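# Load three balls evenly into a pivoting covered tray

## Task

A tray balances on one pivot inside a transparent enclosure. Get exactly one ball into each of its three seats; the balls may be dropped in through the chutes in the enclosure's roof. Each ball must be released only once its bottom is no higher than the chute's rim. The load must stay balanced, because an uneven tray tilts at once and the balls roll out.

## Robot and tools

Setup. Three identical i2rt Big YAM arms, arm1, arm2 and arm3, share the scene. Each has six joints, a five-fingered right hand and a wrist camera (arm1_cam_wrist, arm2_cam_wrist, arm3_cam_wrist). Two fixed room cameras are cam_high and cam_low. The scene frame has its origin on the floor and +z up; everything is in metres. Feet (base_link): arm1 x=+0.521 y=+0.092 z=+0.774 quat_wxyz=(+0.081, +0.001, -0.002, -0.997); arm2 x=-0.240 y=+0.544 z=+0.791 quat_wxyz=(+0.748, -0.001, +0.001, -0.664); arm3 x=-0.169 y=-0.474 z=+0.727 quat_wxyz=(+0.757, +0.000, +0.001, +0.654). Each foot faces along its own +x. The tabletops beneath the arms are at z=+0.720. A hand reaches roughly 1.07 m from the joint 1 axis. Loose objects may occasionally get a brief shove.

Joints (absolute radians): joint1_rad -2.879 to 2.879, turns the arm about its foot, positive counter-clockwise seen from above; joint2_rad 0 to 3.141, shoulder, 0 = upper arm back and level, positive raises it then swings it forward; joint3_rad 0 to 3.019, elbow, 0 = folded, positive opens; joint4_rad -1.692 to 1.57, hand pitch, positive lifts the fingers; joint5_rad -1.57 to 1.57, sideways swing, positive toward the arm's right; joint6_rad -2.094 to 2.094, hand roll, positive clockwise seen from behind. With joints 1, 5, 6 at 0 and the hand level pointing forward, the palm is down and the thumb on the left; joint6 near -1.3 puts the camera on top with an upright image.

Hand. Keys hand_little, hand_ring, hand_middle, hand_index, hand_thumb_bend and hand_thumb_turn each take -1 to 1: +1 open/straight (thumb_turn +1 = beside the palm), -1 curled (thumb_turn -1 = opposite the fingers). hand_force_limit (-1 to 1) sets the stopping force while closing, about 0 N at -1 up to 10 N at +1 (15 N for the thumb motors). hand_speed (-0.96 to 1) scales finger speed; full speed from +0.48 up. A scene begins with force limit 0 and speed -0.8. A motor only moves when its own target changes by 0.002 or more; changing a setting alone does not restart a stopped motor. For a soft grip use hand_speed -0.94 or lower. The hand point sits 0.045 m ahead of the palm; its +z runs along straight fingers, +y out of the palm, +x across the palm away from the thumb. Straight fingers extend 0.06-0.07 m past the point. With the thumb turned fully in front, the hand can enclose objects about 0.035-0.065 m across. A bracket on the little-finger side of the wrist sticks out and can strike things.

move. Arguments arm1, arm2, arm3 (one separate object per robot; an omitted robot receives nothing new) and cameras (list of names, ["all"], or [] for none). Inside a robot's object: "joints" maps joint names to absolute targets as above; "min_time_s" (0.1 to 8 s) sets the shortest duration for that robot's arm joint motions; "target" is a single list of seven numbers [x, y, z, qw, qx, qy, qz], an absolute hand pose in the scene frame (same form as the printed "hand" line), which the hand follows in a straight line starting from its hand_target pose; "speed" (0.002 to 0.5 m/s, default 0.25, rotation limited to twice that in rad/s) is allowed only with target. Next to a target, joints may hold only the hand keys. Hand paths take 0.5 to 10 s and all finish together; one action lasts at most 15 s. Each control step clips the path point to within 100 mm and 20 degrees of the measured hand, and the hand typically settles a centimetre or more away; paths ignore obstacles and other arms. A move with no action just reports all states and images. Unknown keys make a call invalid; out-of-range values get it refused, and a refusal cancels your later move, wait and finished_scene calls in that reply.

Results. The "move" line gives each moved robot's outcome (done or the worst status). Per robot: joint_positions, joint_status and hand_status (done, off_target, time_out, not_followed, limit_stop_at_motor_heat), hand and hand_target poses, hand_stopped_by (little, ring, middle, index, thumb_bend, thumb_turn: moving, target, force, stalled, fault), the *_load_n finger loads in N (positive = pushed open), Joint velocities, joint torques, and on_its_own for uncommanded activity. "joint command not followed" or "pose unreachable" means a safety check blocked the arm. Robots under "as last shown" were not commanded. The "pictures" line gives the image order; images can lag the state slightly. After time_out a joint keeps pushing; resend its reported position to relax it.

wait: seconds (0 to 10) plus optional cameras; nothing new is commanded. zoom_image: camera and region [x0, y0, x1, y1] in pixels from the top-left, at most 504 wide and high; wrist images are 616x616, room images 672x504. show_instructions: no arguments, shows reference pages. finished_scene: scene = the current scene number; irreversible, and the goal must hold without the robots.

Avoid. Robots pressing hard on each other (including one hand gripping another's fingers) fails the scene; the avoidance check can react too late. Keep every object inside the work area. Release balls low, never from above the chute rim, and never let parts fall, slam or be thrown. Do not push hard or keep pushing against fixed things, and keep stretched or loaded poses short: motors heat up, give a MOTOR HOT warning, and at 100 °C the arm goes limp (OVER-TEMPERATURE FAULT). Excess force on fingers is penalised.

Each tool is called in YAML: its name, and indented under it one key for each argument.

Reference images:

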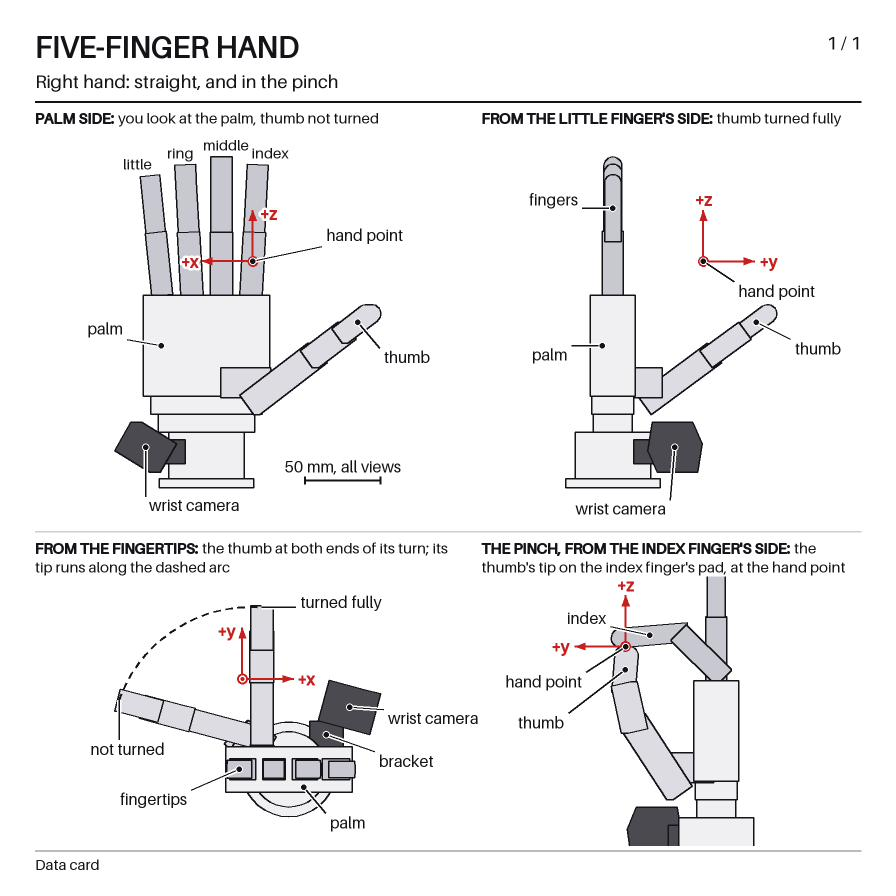

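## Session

move:
  cameras: ["cam_high","cam_low"]

Scene clock: 0.00 s.
Joint torques (N m): no reading
Heat: arm1: hottest joint3_rad 30 °C; arm2: hottest joint2_rad 30 °C; arm3: hottest joint3_rad 28 °C.
Joint velocities: within noise
arm1.joint_positions: joint1_rad=-0.039 joint2_rad=+0.608 joint3_rad=+1.397 joint4_rad=-1.615 joint5_rad=+0.249 joint6_rad=-0.797 hand_little=+1.000 hand_ring=+1.000 hand_middle=+1.000 hand_index=+1.000 hand_thumb_turn=+1.000 hand_thumb_bend=+1.000 hand_force_limit=+0.000 hand_speed=-0.800
arm1.joint_status: not commanded
arm1.hand_stopped_by: target,target,target,target,target,target
arm1.little_load_n: 0.0
arm1.ring_load_n: 0.0
arm1.middle_load_n: 0.0
arm1.index_load_n: 0.5
arm1.thumb_bend_load_n: 0.0
arm1.thumb_turn_load_n: 0.0
arm1.hand: x=+0.3668 y=+0.1442 z=+1.2143 quat_wxyz=(+0.374, -0.339, -0.862, +0.054) (m; scene frame)
arm1.hand_target: x=+0.3661 y=+0.1442 z=+1.2237 quat_wxyz=(+0.385, -0.338, -0.857, +0.059) (m; scene frame)
arm1.hand_status: not commanded
arm2.joint_positions: joint1_rad=+0.060 joint2_rad=+0.612 joint3_rad=+1.392 joint4_rad=-1.481 joint5_rad=+0.127 joint6_rad=-1.425 hand_little=+1.000 hand_ring=+1.000 hand_middle=+1.000 hand_index=+1.000 hand_thumb_turn=+1.000 hand_thumb_bend=+1.000 hand_force_limit=+0.000 hand_speed=-0.800
arm2.joint_status: not commanded
arm2.hand_stopped_by: target,target,target,target,target,target
arm2.little_load_n: 0.0
arm2.ring_load_n: 0.0
arm2.middle_load_n: 0.0
arm2.index_load_n: 0.0
arm2.thumb_bend_load_n: 0.0
arm2.thumb_turn_load_n: 0.0
arm2.hand: x=-0.2821 y=+0.3369 z=+1.2660 quat_wxyz=(+0.293, +0.632, -0.648, +0.307) (m; scene frame)
arm2.hand_target: x=-0.2821 y=+0.3372 z=+1.2772 quat_wxyz=(+0.300, +0.627, -0.645, +0.318) (m; scene frame)
arm2.hand_status: not commanded
arm3.joint_positions: joint1_rad=+0.747 joint2_rad=+0.630 joint3_rad=+1.344 joint4_rad=-1.574 joint5_rad=-0.091 joint6_rad=-1.017 hand_little=+1.000 hand_ring=+1.000 hand_middle=+1.000 hand_index=+1.000 hand_thumb_turn=+1.000 hand_thumb_bend=+1.000 hand_force_limit=+0.000 hand_speed=-0.800
arm3.joint_status: not commanded
arm3.hand_stopped_by: target,target,target,target,target,target
arm3.little_load_n: 0.0
arm3.ring_load_n: 0.0
arm3.middle_load_n: 0.0
arm3.index_load_n: 0.0
arm3.thumb_bend_load_n: 0.0
arm3.thumb_turn_load_n: 0.0
arm3.hand: x=-0.2540 y=-0.3164 z=+1.1428 quat_wxyz=(-0.349, +0.635, +0.689, +0.029) (m; scene frame)
arm3.hand_target: x=-0.2539 y=-0.3166 z=+1.1498 quat_wxyz=(-0.357, +0.633, +0.687, +0.030) (m; scene frame)
arm3.hand_status: not commanded
pictures: cam_high, cam_low

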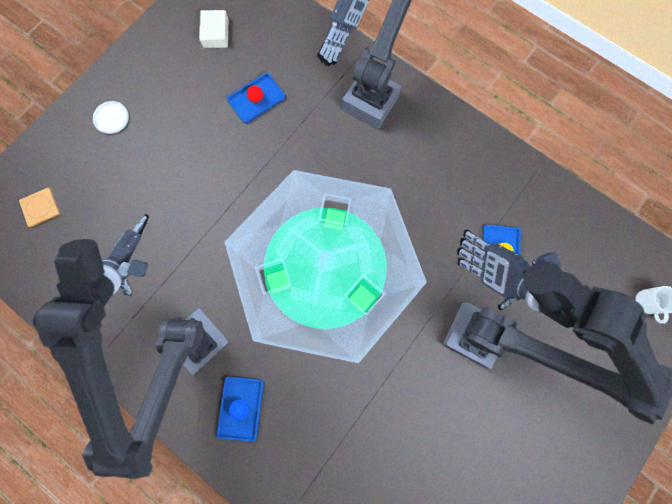

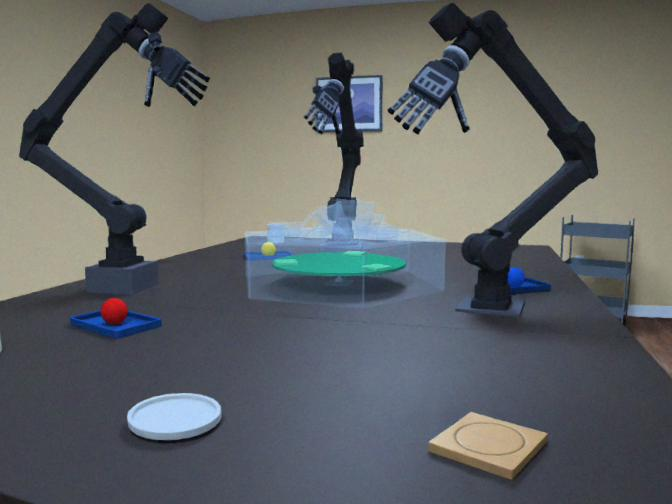

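zoom_image:
  camera: "cam_high"
  region: [220, 60, 300, 140]

zoom_image:
  camera: "cam_high"
  region: [460, 210, 540, 290]

zoom_image:
  camera: "cam_high"
  region: [200, 370, 280, 450]

zoom_image:
  camera: "cam_high"
  region: [250, 180, 400, 330]

Scaled by 6.300 from the camera's 672x504 image, which has a finer 960x720 frame.

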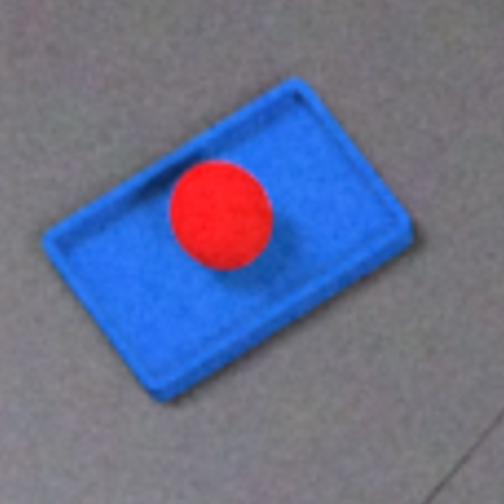

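Scaled by 6.300 from the camera's 672x504 image, which has a finer 960x720 frame.

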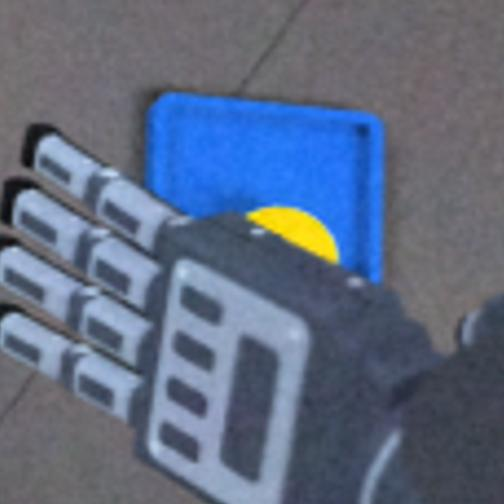

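Scaled by 6.300 from the camera's 672x504 image, which has a finer 960x720 frame.

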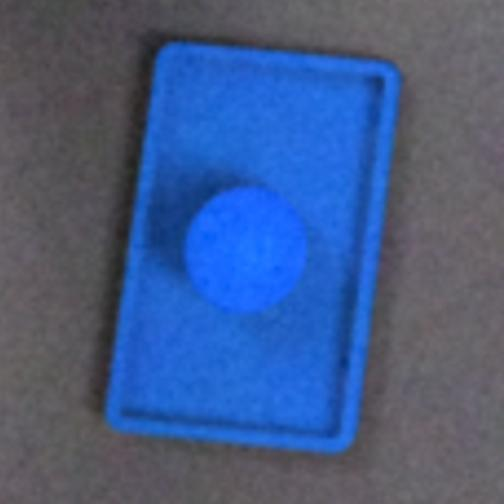

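Scaled by 3.360 from the camera's 672x504 image, which has a finer 960x720 frame.

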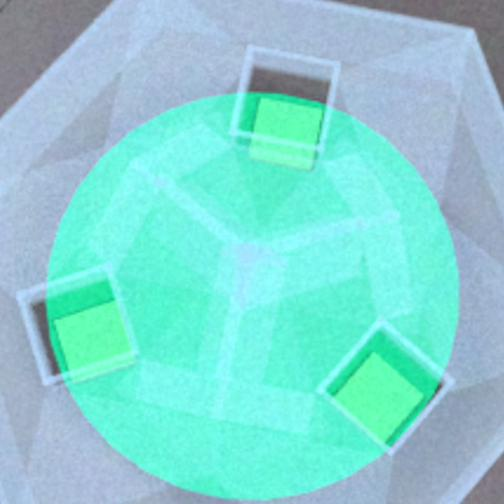

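move:
  arm1: {"joints":{"joint1_rad":-1.531,"joint5_rad":0,"joint6_rad":0,"joint4_rad":-1.3,"hand_speed":0.0,"hand_index":0.6,"hand_middle":0.6,"hand_thumb_turn":-1},"min_time_s":2.5}
  arm2: {"joints":{"joint1_rad":-1.134,"joint5_rad":0,"joint6_rad":0,"joint4_rad":-1.2,"hand_speed":0.0,"hand_index":0.6,"hand_middle":0.6,"hand_thumb_turn":-1},"min_time_s":2.5}
  arm3: {"joints":{"joint1_rad":-1.745,"joint5_rad":0,"joint6_rad":0,"joint4_rad":-1.4,"hand_speed":0.0,"hand_index":0.6,"hand_middle":0.6,"hand_thumb_turn":-1},"min_time_s":3}
  cameras: []

move:
  arm1: {"joints":{"joint2_rad":0.56,"joint3_rad":0.39,"joint4_rad":-0.616},"min_time_s":2.5}
  arm2: {"joints":{"joint2_rad":1.082,"joint3_rad":0.486,"joint4_rad":-0.022},"min_time_s":2.5}
  arm3: {"joints":{"joint2_rad":0.415,"joint3_rad":0.4865,"joint4_rad":-0.857},"min_time_s":2.5}
  cameras: ["arm1_cam_wrist","arm2_cam_wrist","arm3_cam_wrist","cam_high"]

Scene clock: 65.23 s.
Joint torques (N m): arm1=[-0.03 2.14 8.25 2.03 -0.1 0.15] | arm2=[-0.73 0.44 10.07 2.77 -0.23 0.2] | arm3=[-1.67 0.38 9.54 2.36 0.18 0.26]
Heat: arm1: hottest joint3_rad 34 °C; arm2: hottest joint3_rad 33 °C; arm3: hottest joint3_rad 33 °C.
move: arm1 done; arm2 done; arm3 done
Joint velocities: within noise
arm1.joint_positions: joint1_rad=-1.534 joint2_rad=+0.608 joint3_rad=+1.397 joint4_rad=-1.329 joint5_rad=+0.011 joint6_rad=-0.030 hand_little=+1.000 hand_ring=+1.000 hand_middle=+0.600 hand_index=+0.600 hand_thumb_turn=-1.000 hand_thumb_bend=+1.000 hand_force_limit=+0.000 hand_speed=+0.000
arm1.joint_status: all done
arm1.hand_stopped_by: target,target,target,target,target,target
arm1.little_load_n: 0.0
arm1.ring_load_n: 0.0
arm1.middle_load_n: 0.0
arm1.index_load_n: 0.0
arm1.thumb_bend_load_n: 0.0
arm1.thumb_turn_load_n: 0.0
arm1.hand: x=+0.4511 y=+0.3024 z=+1.2558 quat_wxyz=(+0.490, -0.866, -0.097, +0.036) (m; scene frame)
arm1.hand_target: x=+0.4506 y=+0.3065 z=+1.2721 quat_wxyz=(+0.510, -0.855, -0.084, +0.042) (m; scene frame)
arm1.hand_status: not commanded
arm2.joint_positions: joint1_rad=-1.125 joint2_rad=+0.612 joint3_rad=+1.392 joint4_rad=-1.226 joint5_rad=+0.013 joint6_rad=-0.029 hand_little=+1.000 hand_ring=+1.000 hand_middle=+0.600 hand_index=+0.600 hand_thumb_turn=-1.000 hand_thumb_bend=+1.000 hand_force_limit=+0.000 hand_speed=+0.000
arm2.joint_status: all done
arm2.hand_stopped_by: target,target,target,target,target,target
arm2.little_load_n: 0.0
arm2.ring_load_n: 0.0
arm2.middle_load_n: 0.0
arm2.index_load_n: 0.0
arm2.thumb_bend_load_n: 0.0
arm2.thumb_turn_load_n: 0.0
arm2.hand: x=-0.4262 y=+0.3942 z=+1.2928 quat_wxyz=(+0.270, -0.400, -0.745, +0.461) (m; scene frame)
arm2.hand_target: x=-0.4285 y=+0.3931 z=+1.3102 quat_wxyz=(+0.276, -0.403, -0.728, +0.481) (m; scene frame)
arm2.hand_status: not commanded
arm3.joint_positions: joint1_rad=-1.742 joint2_rad=+0.630 joint3_rad=+1.344 joint4_rad=-1.420 joint5_rad=-0.003 joint6_rad=-0.026 hand_little=+1.000 hand_ring=+1.000 hand_middle=+0.600 hand_index=+0.600 hand_thumb_turn=-1.000 hand_thumb_bend=+1.000 hand_force_limit=+0.000 hand_speed=+0.000
arm3.joint_status: all done
arm3.hand_stopped_by: target,target,target,target,target,target
arm3.little_load_n: 0.0
arm3.ring_load_n: 0.0
arm3.middle_load_n: 0.0
arm3.index_load_n: 0.0
arm3.thumb_bend_load_n: 0.0
arm3.thumb_turn_load_n: 0.0
arm3.hand: x=+0.0399 y=-0.5097 z=+1.1651 quat_wxyz=(-0.241, +0.544, -0.728, +0.342) (m; scene frame)
arm3.hand_target: x=+0.0431 y=-0.5135 z=+1.1761 quat_wxyz=(-0.250, +0.527, -0.730, +0.356) (m; scene frame)
arm3.hand_status: not commanded
pictures: none
No camera images: "cameras" was empty.

Scene clock: 68.37 s.
Joint torques (N m): arm1=[-0.09 -0.38 8.47 1.66 -0.1 0.15] | arm2=[-0.73 -5.71 8.8 2.54 -0.23 0.2] | arm3=[-1.73 -0.67 9.83 2.22 0.18 0.27]
Heat: arm1: hottest joint3_rad 34 °C; arm2: hottest joint3_rad 33 °C; arm3: hottest joint3_rad 33 °C.
move: arm1 done; arm2 done; arm3 done
Joint velocities: within noise
arm1.joint_positions: joint1_rad=-1.534 joint2_rad=+0.584 joint3_rad=+0.385 joint4_rad=-0.640 joint5_rad=+0.004 joint6_rad=-0.030 hand_little=+1.000 hand_ring=+1.000 hand_middle=+0.600 hand_index=+0.600 hand_thumb_turn=-1.000 hand_thumb_bend=+1.000 hand_force_limit=+0.000 hand_speed=+0.000
arm1.joint_status: all done
arm1.hand_stopped_by: target,target,target,target,target,target
arm1.little_load_n: 0.0
arm1.ring_load_n: 0.0
arm1.middle_load_n: 0.0
arm1.index_load_n: 0.0
arm1.thumb_bend_load_n: 0.0
arm1.thumb_turn_load_n: 0.0
arm1.hand: x=+0.4436 y=+0.3334 z=+0.8524 quat_wxyz=(+0.355, -0.928, -0.106, +0.028) (m; scene frame)
arm1.hand_target: x=+0.4426 y=+0.3419 z=+0.8612 quat_wxyz=(+0.373, -0.923, -0.093, +0.033) (m; scene frame)
arm1.hand_status: not commanded
arm2.joint_positions: joint1_rad=-1.125 joint2_rad=+1.088 joint3_rad=+0.489 joint4_rad=-0.046 joint5_rad=+0.013 joint6_rad=-0.029 hand_little=+1.000 hand_ring=+1.000 hand_middle=+0.600 hand_index=+0.600 hand_thumb_turn=-1.000 hand_thumb_bend=+1.000 hand_force_limit=+0.000 hand_speed=+0.000
arm2.joint_status: all done
arm2.hand_stopped_by: target,target,target,target,target,target
arm2.little_load_n: 0.0
arm2.ring_load_n: 0.0
arm2.middle_load_n: 0.0
arm2.index_load_n: -0.5
arm2.thumb_bend_load_n: 0.0
arm2.thumb_turn_load_n: 0.0
arm2.hand: x=-0.5633 y=+0.3081 z=+0.8634 quat_wxyz=(+0.227, -0.423, -0.788, +0.386) (m; scene frame)
arm2.hand_target: x=-0.5673 y=+0.3074 z=+0.8640 quat_wxyz=(+0.227, -0.431, -0.780, +0.393) (m; scene frame)
arm2.hand_status: not commanded
arm3.joint_positions: joint1_rad=-1.742 joint2_rad=+0.423 joint3_rad=+0.492 joint4_rad=-0.877 joint5_rad=-0.003 joint6_rad=-0.026 hand_little=+1.000 hand_ring=+1.000 hand_middle=+0.600 hand_index=+0.600 hand_thumb_turn=-1.000 hand_thumb_bend=+1.000 hand_force_limit=+0.000 hand_speed=+0.000
arm3.joint_status: all done
arm3.hand_stopped_by: target,target,target,target,target,target
arm3.little_load_n: 0.0
arm3.ring_load_n: 0.0
arm3.middle_load_n: 0.0
arm3.index_load_n: 0.0
arm3.thumb_bend_load_n: 0.0
arm3.thumb_turn_load_n: 0.0
arm3.hand: x=+0.0561 y=-0.5158 z=+0.8654 quat_wxyz=(-0.214, +0.555, -0.744, +0.304) (m; scene frame)
arm3.hand_target: x=+0.0591 y=-0.5199 z=+0.8670 quat_wxyz=(-0.219, +0.541, -0.749, +0.313) (m; scene frame)
arm3.hand_status: not commanded
pictures: arm1_cam_wrist, arm2_cam_wrist, arm3_cam_wrist, cam_high

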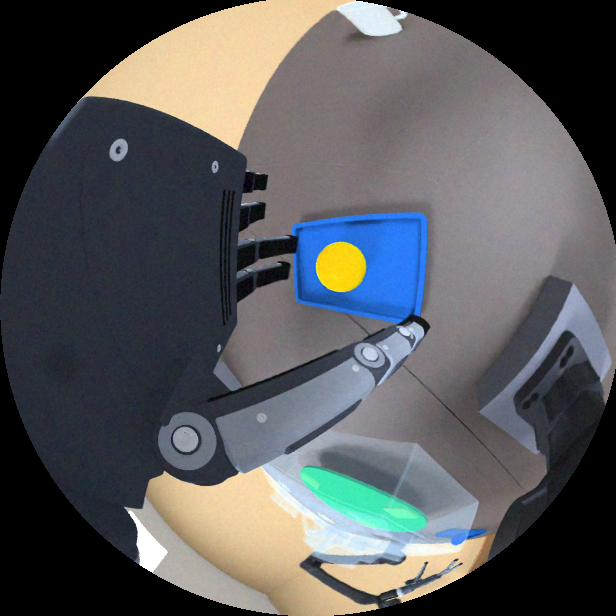

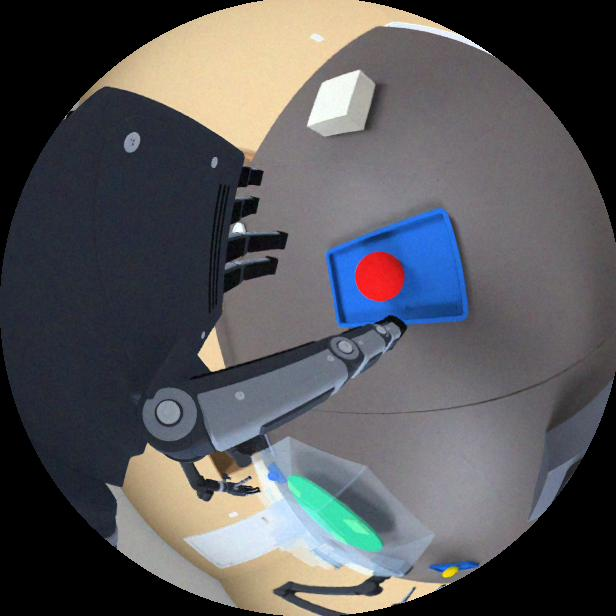

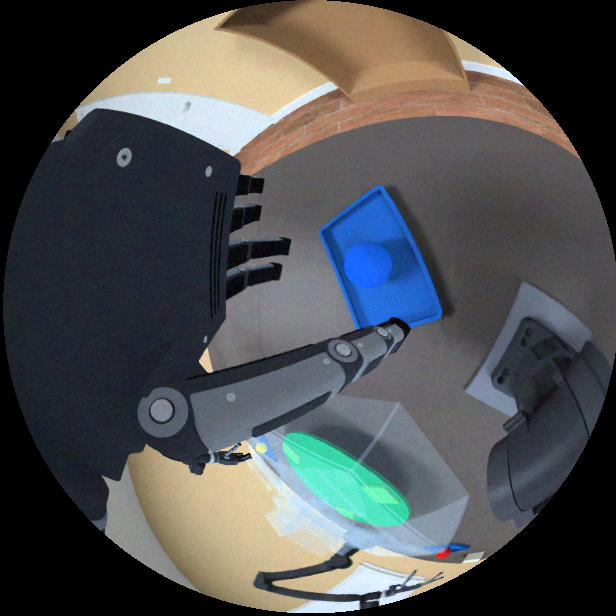

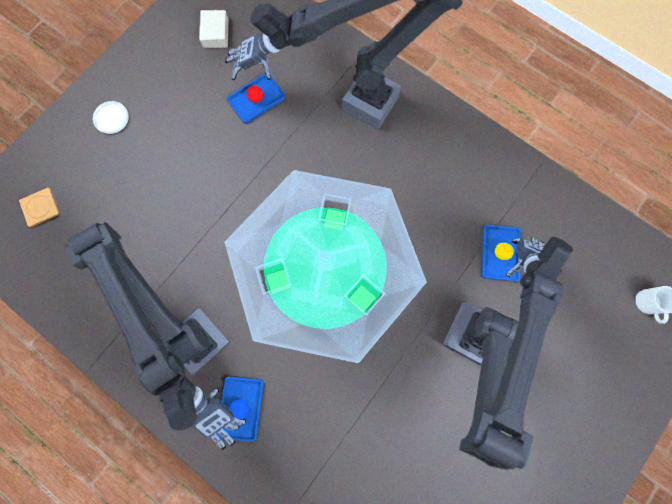

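move:
  arm1: {"target":[0.430,0.372,0.806,0.3809,-0.9197,-0.0885,0.0367],"speed":0.12}
  arm2: {"target":[-0.5753,0.3095,0.808,0.2309,-0.4436,-0.7683,0.3999],"speed":0.12}
  arm3: {"target":[0.0635,-0.5355,0.808,0.2140,-0.5166,0.7659,-0.3173],"speed":0.12}
  cameras: ["arm1_cam_wrist","arm2_cam_wrist","arm3_cam_wrist"]

Scene clock: 83.57 s.
Joint torques (N m): arm1=[1.49 -0.26 7.77 1.83 0.12 0.15] | arm2=[-0.91 -6.18 7.15 2.59 -0.15 0.2] | arm3=[-1.79 0.44 9.8 2.21 -0.12 0.27]
Heat: arm1: hottest joint3_rad 34 °C; arm2: hottest joint3_rad 33 °C; arm3: hottest joint3_rad 33 °C.
move: arm1 done; arm2 done; arm3 off_target
Joint velocities: within noise
arm1.joint_positions: joint1_rad=-1.528 joint2_rad=+0.796 joint3_rad=+0.294 joint4_rad=-0.301 joint5_rad=+0.013 joint6_rad=-0.003 hand_little=+1.000 hand_ring=+1.000 hand_middle=+0.600 hand_index=+0.600 hand_thumb_turn=-1.000 hand_thumb_bend=+1.000 hand_force_limit=+0.000 hand_speed=+0.000
arm1.joint_status: not commanded
arm1.hand_stopped_by: target,target,target,target,target,target
arm1.little_load_n: 0.0
arm1.ring_load_n: 0.0
arm1.middle_load_n: 0.0
arm1.index_load_n: 0.0
arm1.thumb_bend_load_n: 0.0
arm1.thumb_turn_load_n: 0.0
arm1.hand: x=+0.4358 y=+0.3641 z=+0.8023 quat_wxyz=(+0.372, -0.923, -0.094, +0.032) (m; scene frame)
arm1.hand_target: x=+0.4308 y=+0.3707 z=+0.8062 quat_wxyz=(+0.381, -0.920, -0.088, +0.037) (m; scene frame)
arm1.hand_status: done (0.010 m and 1.4 deg from the pose sent, 0.062 m and 3.9 deg at the start)
arm2.joint_positions: joint1_rad=-1.130 joint2_rad=+1.263 joint3_rad=+0.409 joint4_rad=+0.231 joint5_rad=+0.013 joint6_rad=-0.009 hand_little=+1.000 hand_ring=+1.000 hand_middle=+0.600 hand_index=+0.600 hand_thumb_turn=-1.000 hand_thumb_bend=+1.000 hand_force_limit=+0.000 hand_speed=+0.000
arm2.joint_status: not commanded
arm2.hand_stopped_by: target,target,target,target,target,target
arm2.little_load_n: 0.0
arm2.ring_load_n: 0.0
arm2.middle_load_n: 0.0
arm2.index_load_n: 0.0
arm2.thumb_bend_load_n: 0.0
arm2.thumb_turn_load_n: 0.0
arm2.hand: x=-0.5692 y=+0.3052 z=+0.8101 quat_wxyz=(+0.229, -0.430, -0.778, +0.396) (m; scene frame)
arm2.hand_target: x=-0.5717 y=+0.3062 z=+0.8083 quat_wxyz=(+0.228, -0.439, -0.771, +0.401) (m; scene frame)
arm2.hand_status: done (0.008 m and 2.0 deg from the pose sent, 0.057 m and 3.7 deg at the start)
arm3.joint_positions: joint1_rad=-1.793 joint2_rad=+0.448 joint3_rad=+0.343 joint4_rad=-0.687 joint5_rad=-0.007 joint6_rad=-0.020 hand_little=+1.000 hand_ring=+1.000 hand_middle=+0.600 hand_index=+0.600 hand_thumb_turn=-1.000 hand_thumb_bend=+1.000 hand_force_limit=+0.000 hand_speed=+0.000
arm3.joint_status: not commanded
arm3.hand_stopped_by: target,target,target,target,target,target
arm3.little_load_n: 0.0
arm3.ring_load_n: 0.0
arm3.middle_load_n: 0.0
arm3.index_load_n: 0.0
arm3.thumb_bend_load_n: 0.0
arm3.thumb_turn_load_n: 0.0
arm3.hand: x=+0.0616 y=-0.5293 z=+0.8096 quat_wxyz=(-0.213, +0.533, -0.756, +0.314) (m; scene frame)
arm3.hand_target: x=+0.0640 y=-0.5321 z=+0.8082 quat_wxyz=(-0.217, +0.521, -0.763, +0.316) (m; scene frame)
arm3.hand_status: off_target (0.007 m and 2.2 deg from the pose sent, 0.061 m and 5.3 deg at the start)
pictures: arm1_cam_wrist, arm2_cam_wrist, arm3_cam_wrist

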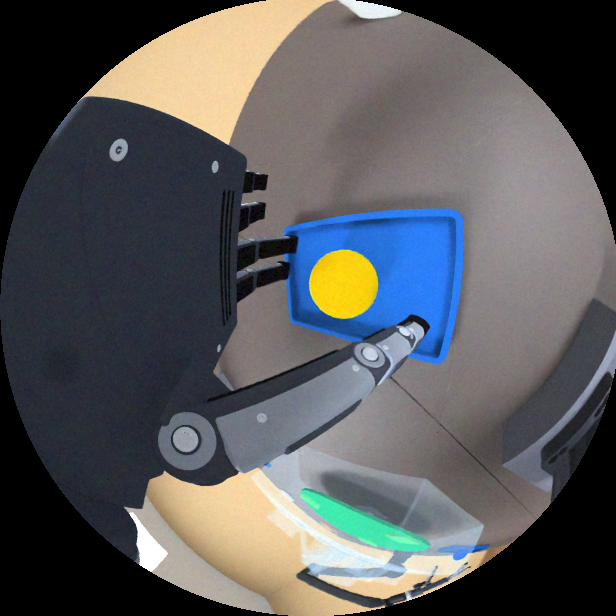

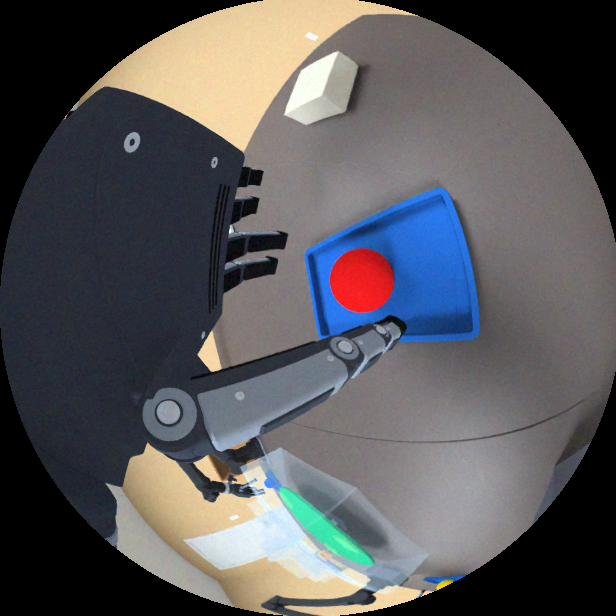

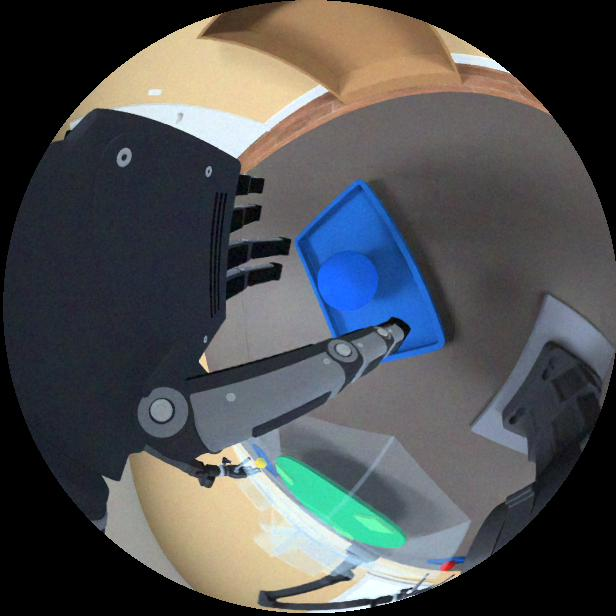

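move:
  arm1: {"target":[0.4308,0.3695,0.770,0.3809,-0.9197,-0.0885,0.0367],"speed":0.09,"joints":{"hand_speed":-0.8,"hand_force_limit":-0.3}}
  arm2: {"target":[-0.5805,0.3123,0.753,0.2309,-0.4436,-0.7683,0.3999],"speed":0.09,"joints":{"hand_speed":-0.8,"hand_force_limit":-0.3}}
  arm3: {"target":[0.0696,-0.5365,0.754,0.2140,-0.5166,0.7659,-0.3173],"speed":0.09,"joints":{"hand_speed":-0.8,"hand_force_limit":-0.3}}
  cameras: ["arm1_cam_wrist","arm2_cam_wrist","arm3_cam_wrist"]

Scene clock: 95.77 s.
Joint torques (N m): arm1=[1.67 -0.62 6.82 1.76 0.13 0.16] | arm2=[-0.85 -7.47 5.23 2.61 -0.25 0.13] | arm3=[-1.67 -0.15 9.39 2.29 0.2 0.28]
Heat: arm1: hottest joint3_rad 33 °C; arm2: hottest joint3_rad 32 °C; arm3: hottest joint3_rad 34 °C.
move: arm1 done; arm2 done; arm3 done
Joint velocities: within noise
arm1.joint_positions: joint1_rad=-1.527 joint2_rad=+0.908 joint3_rad=+0.227 joint4_rad=-0.118 joint5_rad=+0.014 joint6_rad=-0.003 hand_little=+1.000 hand_ring=+1.000 hand_middle=+0.600 hand_index=+0.600 hand_thumb_turn=-1.000 hand_thumb_bend=+1.000 hand_force_limit=-0.300 hand_speed=-0.800
arm1.joint_status: all done
arm1.hand_stopped_by: target,target,target,target,target,target
arm1.little_load_n: 0.0
arm1.ring_load_n: 0.0
arm1.middle_load_n: 0.0
arm1.index_load_n: 0.0
arm1.thumb_bend_load_n: 0.0
arm1.thumb_turn_load_n: 0.0
arm1.hand: x=+0.4358 y=+0.3634 z=+0.7681 quat_wxyz=(+0.373, -0.922, -0.094, +0.031) (m; scene frame)
arm1.hand_target: x=+0.4311 y=+0.3685 z=+0.7704 quat_wxyz=(+0.381, -0.920, -0.089, +0.037) (m; scene frame)
arm1.hand_status: done (0.008 m and 1.3 deg from the pose sent, 0.033 m and 1.4 deg at the start)
arm2.joint_positions: joint1_rad=-1.158 joint2_rad=+1.496 joint3_rad=+0.374 joint4_rad=+0.501 joint5_rad=+0.003 joint6_rad=-0.009 hand_little=+1.000 hand_ring=+1.000 hand_middle=+0.600 hand_index=+0.600 hand_thumb_turn=-1.000 hand_thumb_bend=+1.000 hand_force_limit=-0.300 hand_speed=-0.800
arm2.joint_status: all done
arm2.hand_stopped_by: target,target,target,target,target,target
arm2.little_load_n: 0.0
arm2.ring_load_n: 0.0
arm2.middle_load_n: -0.5
arm2.index_load_n: 0.0
arm2.thumb_bend_load_n: 0.0
arm2.thumb_turn_load_n: 0.0
arm2.hand: x=-0.5784 y=+0.3105 z=+0.7555 quat_wxyz=(+0.231, -0.438, -0.773, +0.396) (m; scene frame)
arm2.hand_target: x=-0.5800 y=+0.3123 z=+0.7539 quat_wxyz=(+0.231, -0.444, -0.768, +0.400) (m; scene frame)
arm2.hand_status: done (0.004 m and 0.9 deg from the pose sent, 0.059 m and 2.0 deg at the start)
arm3.joint_positions: joint1_rad=-1.796 joint2_rad=+0.557 joint3_rad=+0.221 joint4_rad=-0.455 joint5_rad=-0.007 joint6_rad=-0.014 hand_little=+1.000 hand_ring=+1.000 hand_middle=+0.600 hand_index=+0.600 hand_thumb_turn=-1.000 hand_thumb_bend=+1.000 hand_force_limit=-0.300 hand_speed=-0.800
arm3.joint_status: all done
arm3.hand_stopped_by: target,target,target,target,target,target
arm3.little_load_n: 0.0
arm3.ring_load_n: 0.0
arm3.middle_load_n: 0.0
arm3.index_load_n: 0.0
arm3.thumb_bend_load_n: 0.0
arm3.thumb_turn_load_n: 0.0
arm3.hand: x=+0.0682 y=-0.5324 z=+0.7562 quat_wxyz=(-0.214, +0.529, -0.759, +0.314) (m; scene frame)
arm3.hand_target: x=+0.0695 y=-0.5362 z=+0.7548 quat_wxyz=(-0.215, +0.517, -0.766, +0.317) (m; scene frame)
arm3.hand_status: done (0.005 m and 1.7 deg from the pose sent, 0.057 m and 2.2 deg at the start)
pictures: arm1_cam_wrist, arm2_cam_wrist, arm3_cam_wrist

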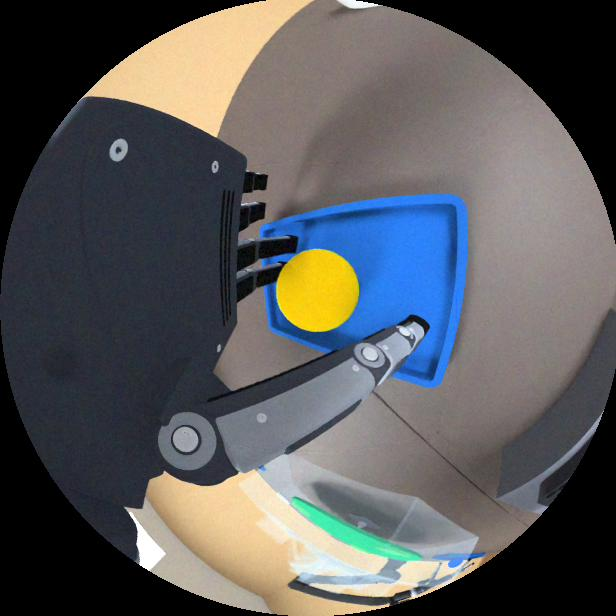

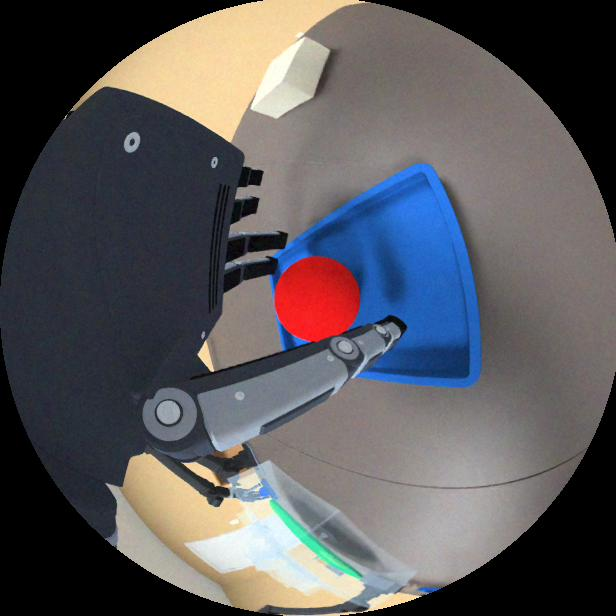

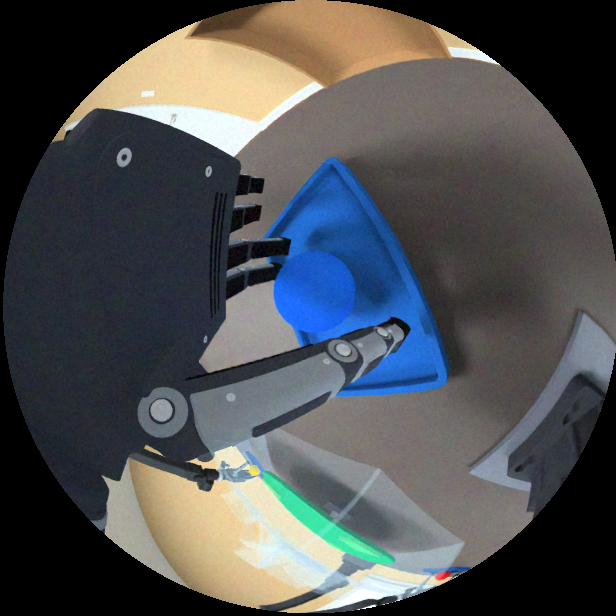

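move:
  arm1: {"joints":{"hand_index":0.4,"hand_middle":0.4}}
  arm2: {"joints":{"hand_index":0.4,"hand_middle":0.4}}
  arm3: {"joints":{"hand_index":0.4,"hand_middle":0.4}}
  cameras: []

move:
  arm1: {"joints":{"hand_thumb_bend":-0.6}}
  arm2: {"joints":{"hand_thumb_bend":-0.6}}
  arm3: {"joints":{"hand_thumb_bend":-0.6}}
  cameras: ["arm1_cam_wrist","arm2_cam_wrist","arm3_cam_wrist"]

Scene clock: 99.70 s.
Joint torques (N m): arm1=[1.55 -0.56 6.83 1.68 0.13 0.15] | arm2=[-0.91 -7.53 5.22 2.59 -0.24 0.12] | arm3=[-1.61 -0.26 9.4 2.22 0.19 0.27]
Heat: arm1: hottest joint3_rad 33 °C; arm2: hottest joint3_rad 32 °C; arm3: hottest joint3_rad 34 °C.
move: arm1 done; arm2 done; arm3 done
Joint velocities: within noise
arm1.joint_positions: joint1_rad=-1.527 joint2_rad=+0.908 joint3_rad=+0.227 joint4_rad=-0.117 joint5_rad=+0.014 joint6_rad=+0.008 hand_little=+1.000 hand_ring=+1.000 hand_middle=+0.400 hand_index=+0.400 hand_thumb_turn=-1.000 hand_thumb_bend=+1.000 hand_force_limit=-0.300 hand_speed=-0.800
arm1.joint_status: all done
arm1.hand_stopped_by: target,target,target,target,target,target
arm1.little_load_n: 0.0
arm1.ring_load_n: 0.0
arm1.middle_load_n: 0.0
arm1.index_load_n: 0.0
arm1.thumb_bend_load_n: 0.0
arm1.thumb_turn_load_n: 0.0
arm1.hand: x=+0.4350 y=+0.3639 z=+0.7685 quat_wxyz=(+0.374, -0.923, -0.089, +0.033) (m; scene frame)
arm1.hand_target: x=+0.4305 y=+0.3686 z=+0.7707 quat_wxyz=(+0.381, -0.920, -0.084, +0.039) (m; scene frame)
arm1.hand_status: not commanded
arm2.joint_positions: joint1_rad=-1.158 joint2_rad=+1.496 joint3_rad=+0.374 joint4_rad=+0.501 joint5_rad=+0.003 joint6_rad=-0.009 hand_little=+1.000 hand_ring=+1.000 hand_middle=+0.400 hand_index=+0.400 hand_thumb_turn=-1.000 hand_thumb_bend=+1.000 hand_force_limit=-0.300 hand_speed=-0.800
arm2.joint_status: all done
arm2.hand_stopped_by: target,target,target,target,target,target
arm2.little_load_n: 0.0
arm2.ring_load_n: 0.0
arm2.middle_load_n: 0.0
arm2.index_load_n: 0.0
arm2.thumb_bend_load_n: 0.0
arm2.thumb_turn_load_n: 0.0
arm2.hand: x=-0.5784 y=+0.3105 z=+0.7555 quat_wxyz=(+0.231, -0.438, -0.773, +0.396) (m; scene frame)
arm2.hand_target: x=-0.5800 y=+0.3123 z=+0.7539 quat_wxyz=(+0.231, -0.444, -0.768, +0.400) (m; scene frame)
arm2.hand_status: not commanded
arm3.joint_positions: joint1_rad=-1.796 joint2_rad=+0.557 joint3_rad=+0.221 joint4_rad=-0.455 joint5_rad=-0.007 joint6_rad=-0.014 hand_little=+1.000 hand_ring=+1.000 hand_middle=+0.400 hand_index=+0.400 hand_thumb_turn=-1.000 hand_thumb_bend=+1.000 hand_force_limit=-0.300 hand_speed=-0.800
arm3.joint_status: all done
arm3.hand_stopped_by: target,target,target,target,target,target
arm3.little_load_n: 0.0
arm3.ring_load_n: 0.0
arm3.middle_load_n: 0.0
arm3.index_load_n: 0.0
arm3.thumb_bend_load_n: 0.0
arm3.thumb_turn_load_n: 0.0
arm3.hand: x=+0.0682 y=-0.5324 z=+0.7562 quat_wxyz=(-0.214, +0.529, -0.759, +0.314) (m; scene frame)
arm3.hand_target: x=+0.0694 y=-0.5362 z=+0.7548 quat_wxyz=(-0.214, +0.517, -0.766, +0.317) (m; scene frame)
arm3.hand_status: not commanded
pictures: none
No camera images: "cameras" was empty.

Scene clock: 105.53 s.
Joint torques (N m): arm1=[1.38 -0.79 6.82 1.68 0.11 0.15] | arm2=[-0.85 -7.71 5.23 2.59 -0.25 0.12] | arm3=[-1.61 -0.32 9.39 2.24 0.2 0.27]
Heat: arm1: hottest joint3_rad 33 °C; arm2: hottest joint3_rad 32 °C; arm3: hottest joint3_rad 35 °C.
move: arm1 off_target; arm2 off_target; arm3 off_target
Joint velocities: within noise
arm1.joint_positions: joint1_rad=-1.527 joint2_rad=+0.909 joint3_rad=+0.227 joint4_rad=-0.117 joint5_rad=+0.014 joint6_rad=+0.008 hand_little=+1.000 hand_ring=+1.000 hand_middle=+0.400 hand_index=+0.400 hand_thumb_turn=-1.000 hand_thumb_bend=+0.394 hand_force_limit=-0.300 hand_speed=-0.800
arm1.joint_status: hand_thumb_bend off_target (ended at +0.394, target -0.600)
arm1.hand_stopped_by: target,target,target,target,force,target
arm1.little_load_n: 0.0
arm1.ring_load_n: 0.0
arm1.middle_load_n: 0.0
arm1.index_load_n: 6.0
arm1.thumb_bend_load_n: 5.5
arm1.thumb_turn_load_n: -1.0
arm1.hand: x=+0.4351 y=+0.3637 z=+0.7681 quat_wxyz=(+0.373, -0.923, -0.089, +0.033) (m; scene frame)
arm1.hand_target: x=+0.4305 y=+0.3685 z=+0.7705 quat_wxyz=(+0.380, -0.920, -0.084, +0.039) (m; scene frame)
arm1.hand_status: not commanded
arm2.joint_positions: joint1_rad=-1.158 joint2_rad=+1.497 joint3_rad=+0.374 joint4_rad=+0.501 joint5_rad=+0.003 joint6_rad=-0.009 hand_little=+1.000 hand_ring=+1.000 hand_middle=+0.400 hand_index=+0.401 hand_thumb_turn=-1.000 hand_thumb_bend=+0.395 hand_force_limit=-0.300 hand_speed=-0.800
arm2.joint_status: hand_thumb_bend off_target (ended at +0.395, target -0.600)
arm2.hand_stopped_by: target,target,target,target,force,target
arm2.little_load_n: 0.0
arm2.ring_load_n: 0.0
arm2.middle_load_n: 0.0
arm2.index_load_n: 5.5
arm2.thumb_bend_load_n: 6.0
arm2.thumb_turn_load_n: -1.0
arm2.hand: x=-0.5782 y=+0.3106 z=+0.7549 quat_wxyz=(+0.230, -0.438, -0.774, +0.395) (m; scene frame)
arm2.hand_target: x=-0.5799 y=+0.3123 z=+0.7537 quat_wxyz=(+0.231, -0.444, -0.768, +0.400) (m; scene frame)
arm2.hand_status: not commanded
arm3.joint_positions: joint1_rad=-1.796 joint2_rad=+0.557 joint3_rad=+0.221 joint4_rad=-0.455 joint5_rad=-0.007 joint6_rad=-0.014 hand_little=+1.000 hand_ring=+1.000 hand_middle=+0.400 hand_index=+0.400 hand_thumb_turn=-1.000 hand_thumb_bend=+0.404 hand_force_limit=-0.300 hand_speed=-0.800
arm3.joint_status: hand_thumb_bend off_target (ended at +0.404, target -0.600)
arm3.hand_stopped_by: target,target,target,target,force,target
arm3.little_load_n: 0.0
arm3.ring_load_n: 0.0
arm3.middle_load_n: 0.0
arm3.index_load_n: 5.0
arm3.thumb_bend_load_n: 5.0
arm3.thumb_turn_load_n: 0.0
arm3.hand: x=+0.0682 y=-0.5324 z=+0.7562 quat_wxyz=(-0.214, +0.529, -0.759, +0.314) (m; scene frame)
arm3.hand_target: x=+0.0695 y=-0.5362 z=+0.7549 quat_wxyz=(-0.215, +0.517, -0.766, +0.317) (m; scene frame)
arm3.hand_status: not commanded
pictures: arm1_cam_wrist, arm2_cam_wrist, arm3_cam_wrist

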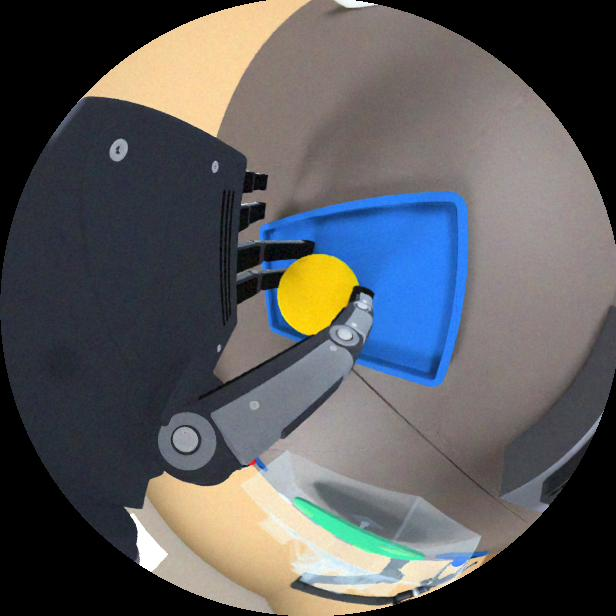

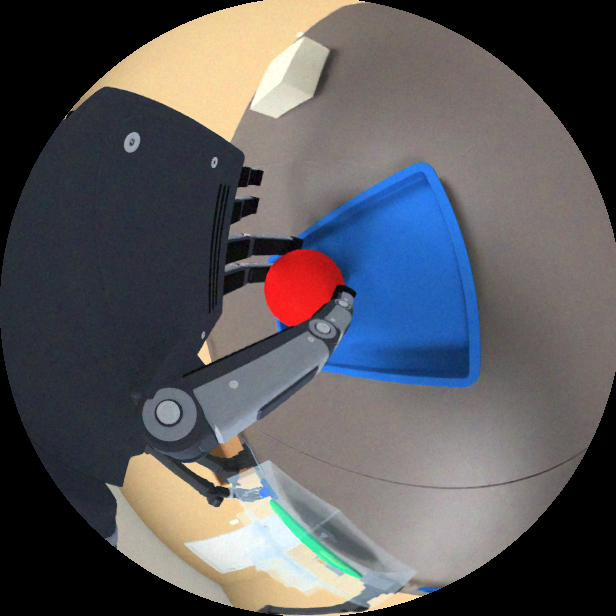

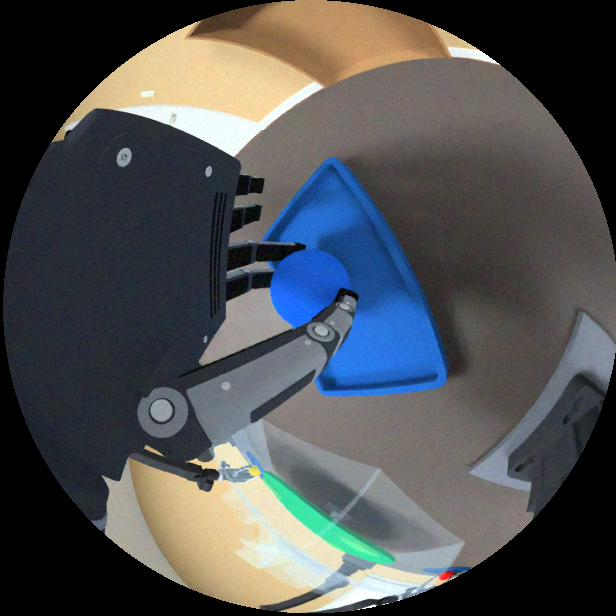

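move:
  arm1: {"joints":{"hand_force_limit":-0.6,"hand_middle":-0.1}}
  arm2: {"joints":{"hand_force_limit":-0.6,"hand_middle":-0.1}}
  arm3: {"joints":{"hand_force_limit":-0.6,"hand_middle":-0.1}}
  cameras: []

move:
  arm1: {"target":[0.4305,0.3685,0.84,0.3809,-0.9197,-0.0885,0.0367],"speed":0.08}
  arm2: {"target":[-0.580,0.3123,0.83,0.2309,-0.4436,-0.7683,0.3999],"speed":0.08}
  arm3: {"target":[0.0694,-0.5362,0.83,0.2140,-0.5166,0.7659,-0.3173],"speed":0.08}
  cameras: ["arm1_cam_wrist","arm2_cam_wrist","arm3_cam_wrist"]

Scene clock: 108.83 s.
Joint torques (N m): arm1=[1.44 -0.67 6.8 1.66 0.11 0.16] | arm2=[-0.79 -7.59 5.24 2.59 -0.25 0.12] | arm3=[-1.67 -0.26 9.39 2.22 0.2 0.27]
Heat: arm1: hottest joint3_rad 33 °C; arm2: hottest joint3_rad 32 °C; arm3: hottest joint3_rad 35 °C.
move: arm1 off_target; arm2 off_target; arm3 off_target
Joint velocities: within noise
arm1.joint_positions: joint1_rad=-1.527 joint2_rad=+0.909 joint3_rad=+0.227 joint4_rad=-0.117 joint5_rad=+0.014 joint6_rad=+0.008 hand_little=+1.000 hand_ring=+1.000 hand_middle=+0.330 hand_index=+0.400 hand_thumb_turn=-1.000 hand_thumb_bend=+0.395 hand_force_limit=-0.600 hand_speed=-0.800
arm1.joint_status: hand_middle off_target (ended at +0.330, target -0.100); the others done
arm1.hand_stopped_by: target,target,force,target,force,target
arm1.little_load_n: -0.5
arm1.ring_load_n: 0.0
arm1.middle_load_n: 3.5
arm1.index_load_n: 4.5
arm1.thumb_bend_load_n: 6.5
arm1.thumb_turn_load_n: 0.0
arm1.hand: x=+0.4351 y=+0.3637 z=+0.7681 quat_wxyz=(+0.373, -0.923, -0.089, +0.033) (m; scene frame)
arm1.hand_target: x=+0.4305 y=+0.3685 z=+0.7705 quat_wxyz=(+0.380, -0.920, -0.084, +0.039) (m; scene frame)
arm1.hand_status: not commanded
arm2.joint_positions: joint1_rad=-1.158 joint2_rad=+1.497 joint3_rad=+0.374 joint4_rad=+0.501 joint5_rad=+0.001 joint6_rad=-0.009 hand_little=+1.000 hand_ring=+1.000 hand_middle=+0.348 hand_index=+0.401 hand_thumb_turn=-1.000 hand_thumb_bend=+0.395 hand_force_limit=-0.600 hand_speed=-0.800
arm2.joint_status: hand_middle off_target (ended at +0.348, target -0.100); the others done
arm2.hand_stopped_by: target,target,force,target,force,target
arm2.little_load_n: 0.0
arm2.ring_load_n: 0.0
arm2.middle_load_n: 3.5
arm2.index_load_n: 3.5
arm2.thumb_bend_load_n: 7.0
arm2.thumb_turn_load_n: 0.0
arm2.hand: x=-0.5780 y=+0.3103 z=+0.7549 quat_wxyz=(+0.230, -0.438, -0.774, +0.396) (m; scene frame)
arm2.hand_target: x=-0.5797 y=+0.3121 z=+0.7537 quat_wxyz=(+0.230, -0.443, -0.768, +0.400) (m; scene frame)
arm2.hand_status: not commanded
arm3.joint_positions: joint1_rad=-1.796 joint2_rad=+0.557 joint3_rad=+0.221 joint4_rad=-0.455 joint5_rad=-0.007 joint6_rad=-0.014 hand_little=+1.000 hand_ring=+1.000 hand_middle=+0.367 hand_index=+0.400 hand_thumb_turn=-1.000 hand_thumb_bend=+0.405 hand_force_limit=-0.600 hand_speed=-0.800
arm3.joint_status: hand_middle off_target (ended at +0.367, target -0.100); the others done
arm3.hand_stopped_by: target,target,force,target,force,target
arm3.little_load_n: 0.0
arm3.ring_load_n: -0.5
arm3.middle_load_n: 4.5
arm3.index_load_n: 1.5
arm3.thumb_bend_load_n: 8.0
arm3.thumb_turn_load_n: 0.5
arm3.hand: x=+0.0682 y=-0.5324 z=+0.7562 quat_wxyz=(-0.214, +0.529, -0.759, +0.314) (m; scene frame)
arm3.hand_target: x=+0.0694 y=-0.5362 z=+0.7548 quat_wxyz=(-0.215, +0.517, -0.766, +0.317) (m; scene frame)
arm3.hand_status: not commanded
pictures: none
No camera images: "cameras" was empty.

Scene clock: 110.70 s.
Joint torques (N m): arm1=[1.26 -1.67 12.25 0.39 0.09 0.07] | arm2=[-0.97 -8.47 13.03 1.39 -0.25 0.11] | arm3=[-1.55 -1.55 15.32 0.91 0.1 0.26]
Heat: arm1: hottest joint3_rad 33 °C; arm2: hottest joint3_rad 32 °C; arm3: hottest joint3_rad 35 °C.
move: arm1 off_target; arm2 off_target; arm3 off_target
Joint velocities: within noise
arm1.joint_positions: joint1_rad=-1.523 joint2_rad=+0.743 joint3_rad=+0.305 joint4_rad=-0.410 joint5_rad=+0.016 joint6_rad=-0.003 hand_little=+1.000 hand_ring=+1.000 hand_middle=+0.330 hand_index=+0.400 hand_thumb_turn=-1.000 hand_thumb_bend=+0.395 hand_force_limit=-0.600 hand_speed=-0.800
arm1.joint_status: not commanded
arm1.hand_stopped_by: target,target,force,target,force,target
arm1.little_load_n: 0.0
arm1.ring_load_n: 0.0
arm1.middle_load_n: 3.5
arm1.index_load_n: 4.5
arm1.thumb_bend_load_n: 6.5
arm1.thumb_turn_load_n: 0.0
arm1.hand: x=+0.4385 y=+0.3479 z=+0.8057 quat_wxyz=(+0.350, -0.931, -0.097, +0.029) (m; scene frame)
arm1.hand_target: x=+0.4310 y=+0.3696 z=+0.8391 quat_wxyz=(+0.382, -0.919, -0.093, +0.035) (m; scene frame)
arm1.hand_status: off_target (0.041 m and 3.9 deg from the pose sent, 0.072 m and 1.1 deg at the start)
arm2.joint_positions: joint1_rad=-1.159 joint2_rad=+1.232 joint3_rad=+0.374 joint4_rad=+0.167 joint5_rad=+0.001 joint6_rad=-0.009 hand_little=+1.000 hand_ring=+1.000 hand_middle=+0.348 hand_index=+0.401 hand_thumb_turn=-1.000 hand_thumb_bend=+0.395 hand_force_limit=-0.600 hand_speed=-0.800
arm2.joint_status: not commanded
arm2.hand_stopped_by: target,target,force,target,force,target
arm2.little_load_n: -0.5
arm2.ring_load_n: 0.0
arm2.middle_load_n: 3.5
arm2.index_load_n: 3.5
arm2.thumb_bend_load_n: 7.5
arm2.thumb_turn_load_n: 0.0
arm2.hand: x=-0.5508 y=+0.3270 z=+0.7952 quat_wxyz=(+0.215, -0.446, -0.787, +0.369) (m; scene frame)
arm2.hand_target: x=-0.5793 y=+0.3131 z=+0.8304 quat_wxyz=(+0.231, -0.444, -0.768, +0.400) (m; scene frame)
arm2.hand_status: off_target (0.048 m and 4.5 deg from the pose sent, 0.075 m and 1.0 deg at the start)
arm3.joint_positions: joint1_rad=-1.796 joint2_rad=+0.488 joint3_rad=+0.336 joint4_rad=-0.693 joint5_rad=+0.000 joint6_rad=-0.011 hand_little=+1.000 hand_ring=+1.000 hand_middle=+0.367 hand_index=+0.400 hand_thumb_turn=-1.000 hand_thumb_bend=+0.405 hand_force_limit=-0.600 hand_speed=-0.800
arm3.joint_status: not commanded
arm3.hand_stopped_by: target,target,force,target,force,target
arm3.little_load_n: 0.0
arm3.ring_load_n: 0.0
arm3.middle_load_n: 4.5
arm3.index_load_n: 1.5
arm3.thumb_bend_load_n: 8.0
arm3.thumb_turn_load_n: 0.5
arm3.hand: x=+0.0561 y=-0.5287 z=+0.7965 quat_wxyz=(-0.198, +0.533, -0.768, +0.294) (m; scene frame)
arm3.hand_target: x=+0.0693 y=-0.5362 z=+0.8283 quat_wxyz=(-0.213, +0.516, -0.766, +0.317) (m; scene frame)
arm3.hand_status: off_target (0.037 m and 3.7 deg from the pose sent, 0.074 m and 1.7 deg at the start)
pictures: arm1_cam_wrist, arm2_cam_wrist, arm3_cam_wrist

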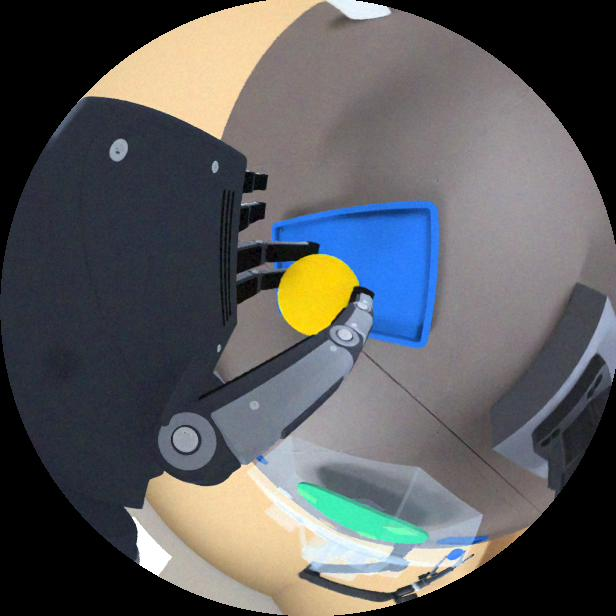

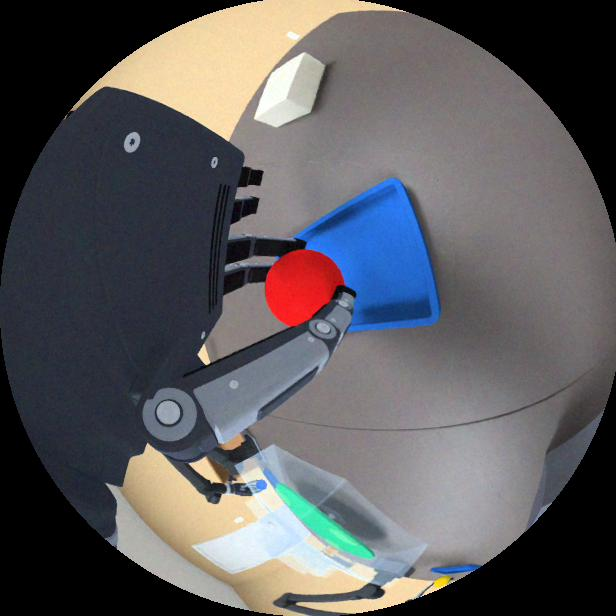

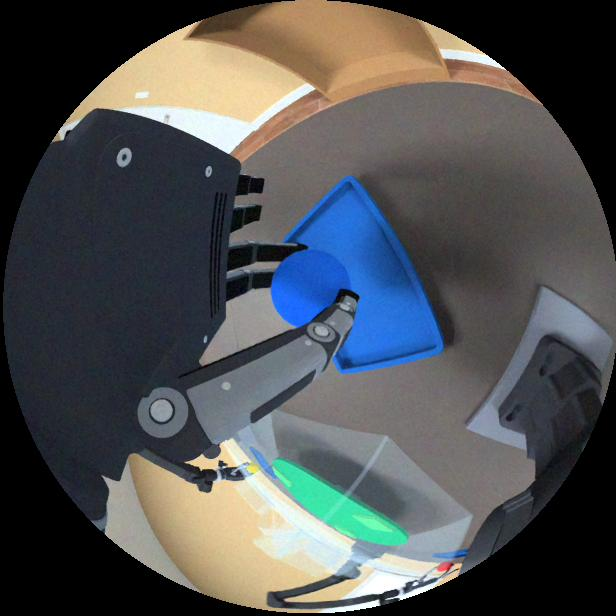

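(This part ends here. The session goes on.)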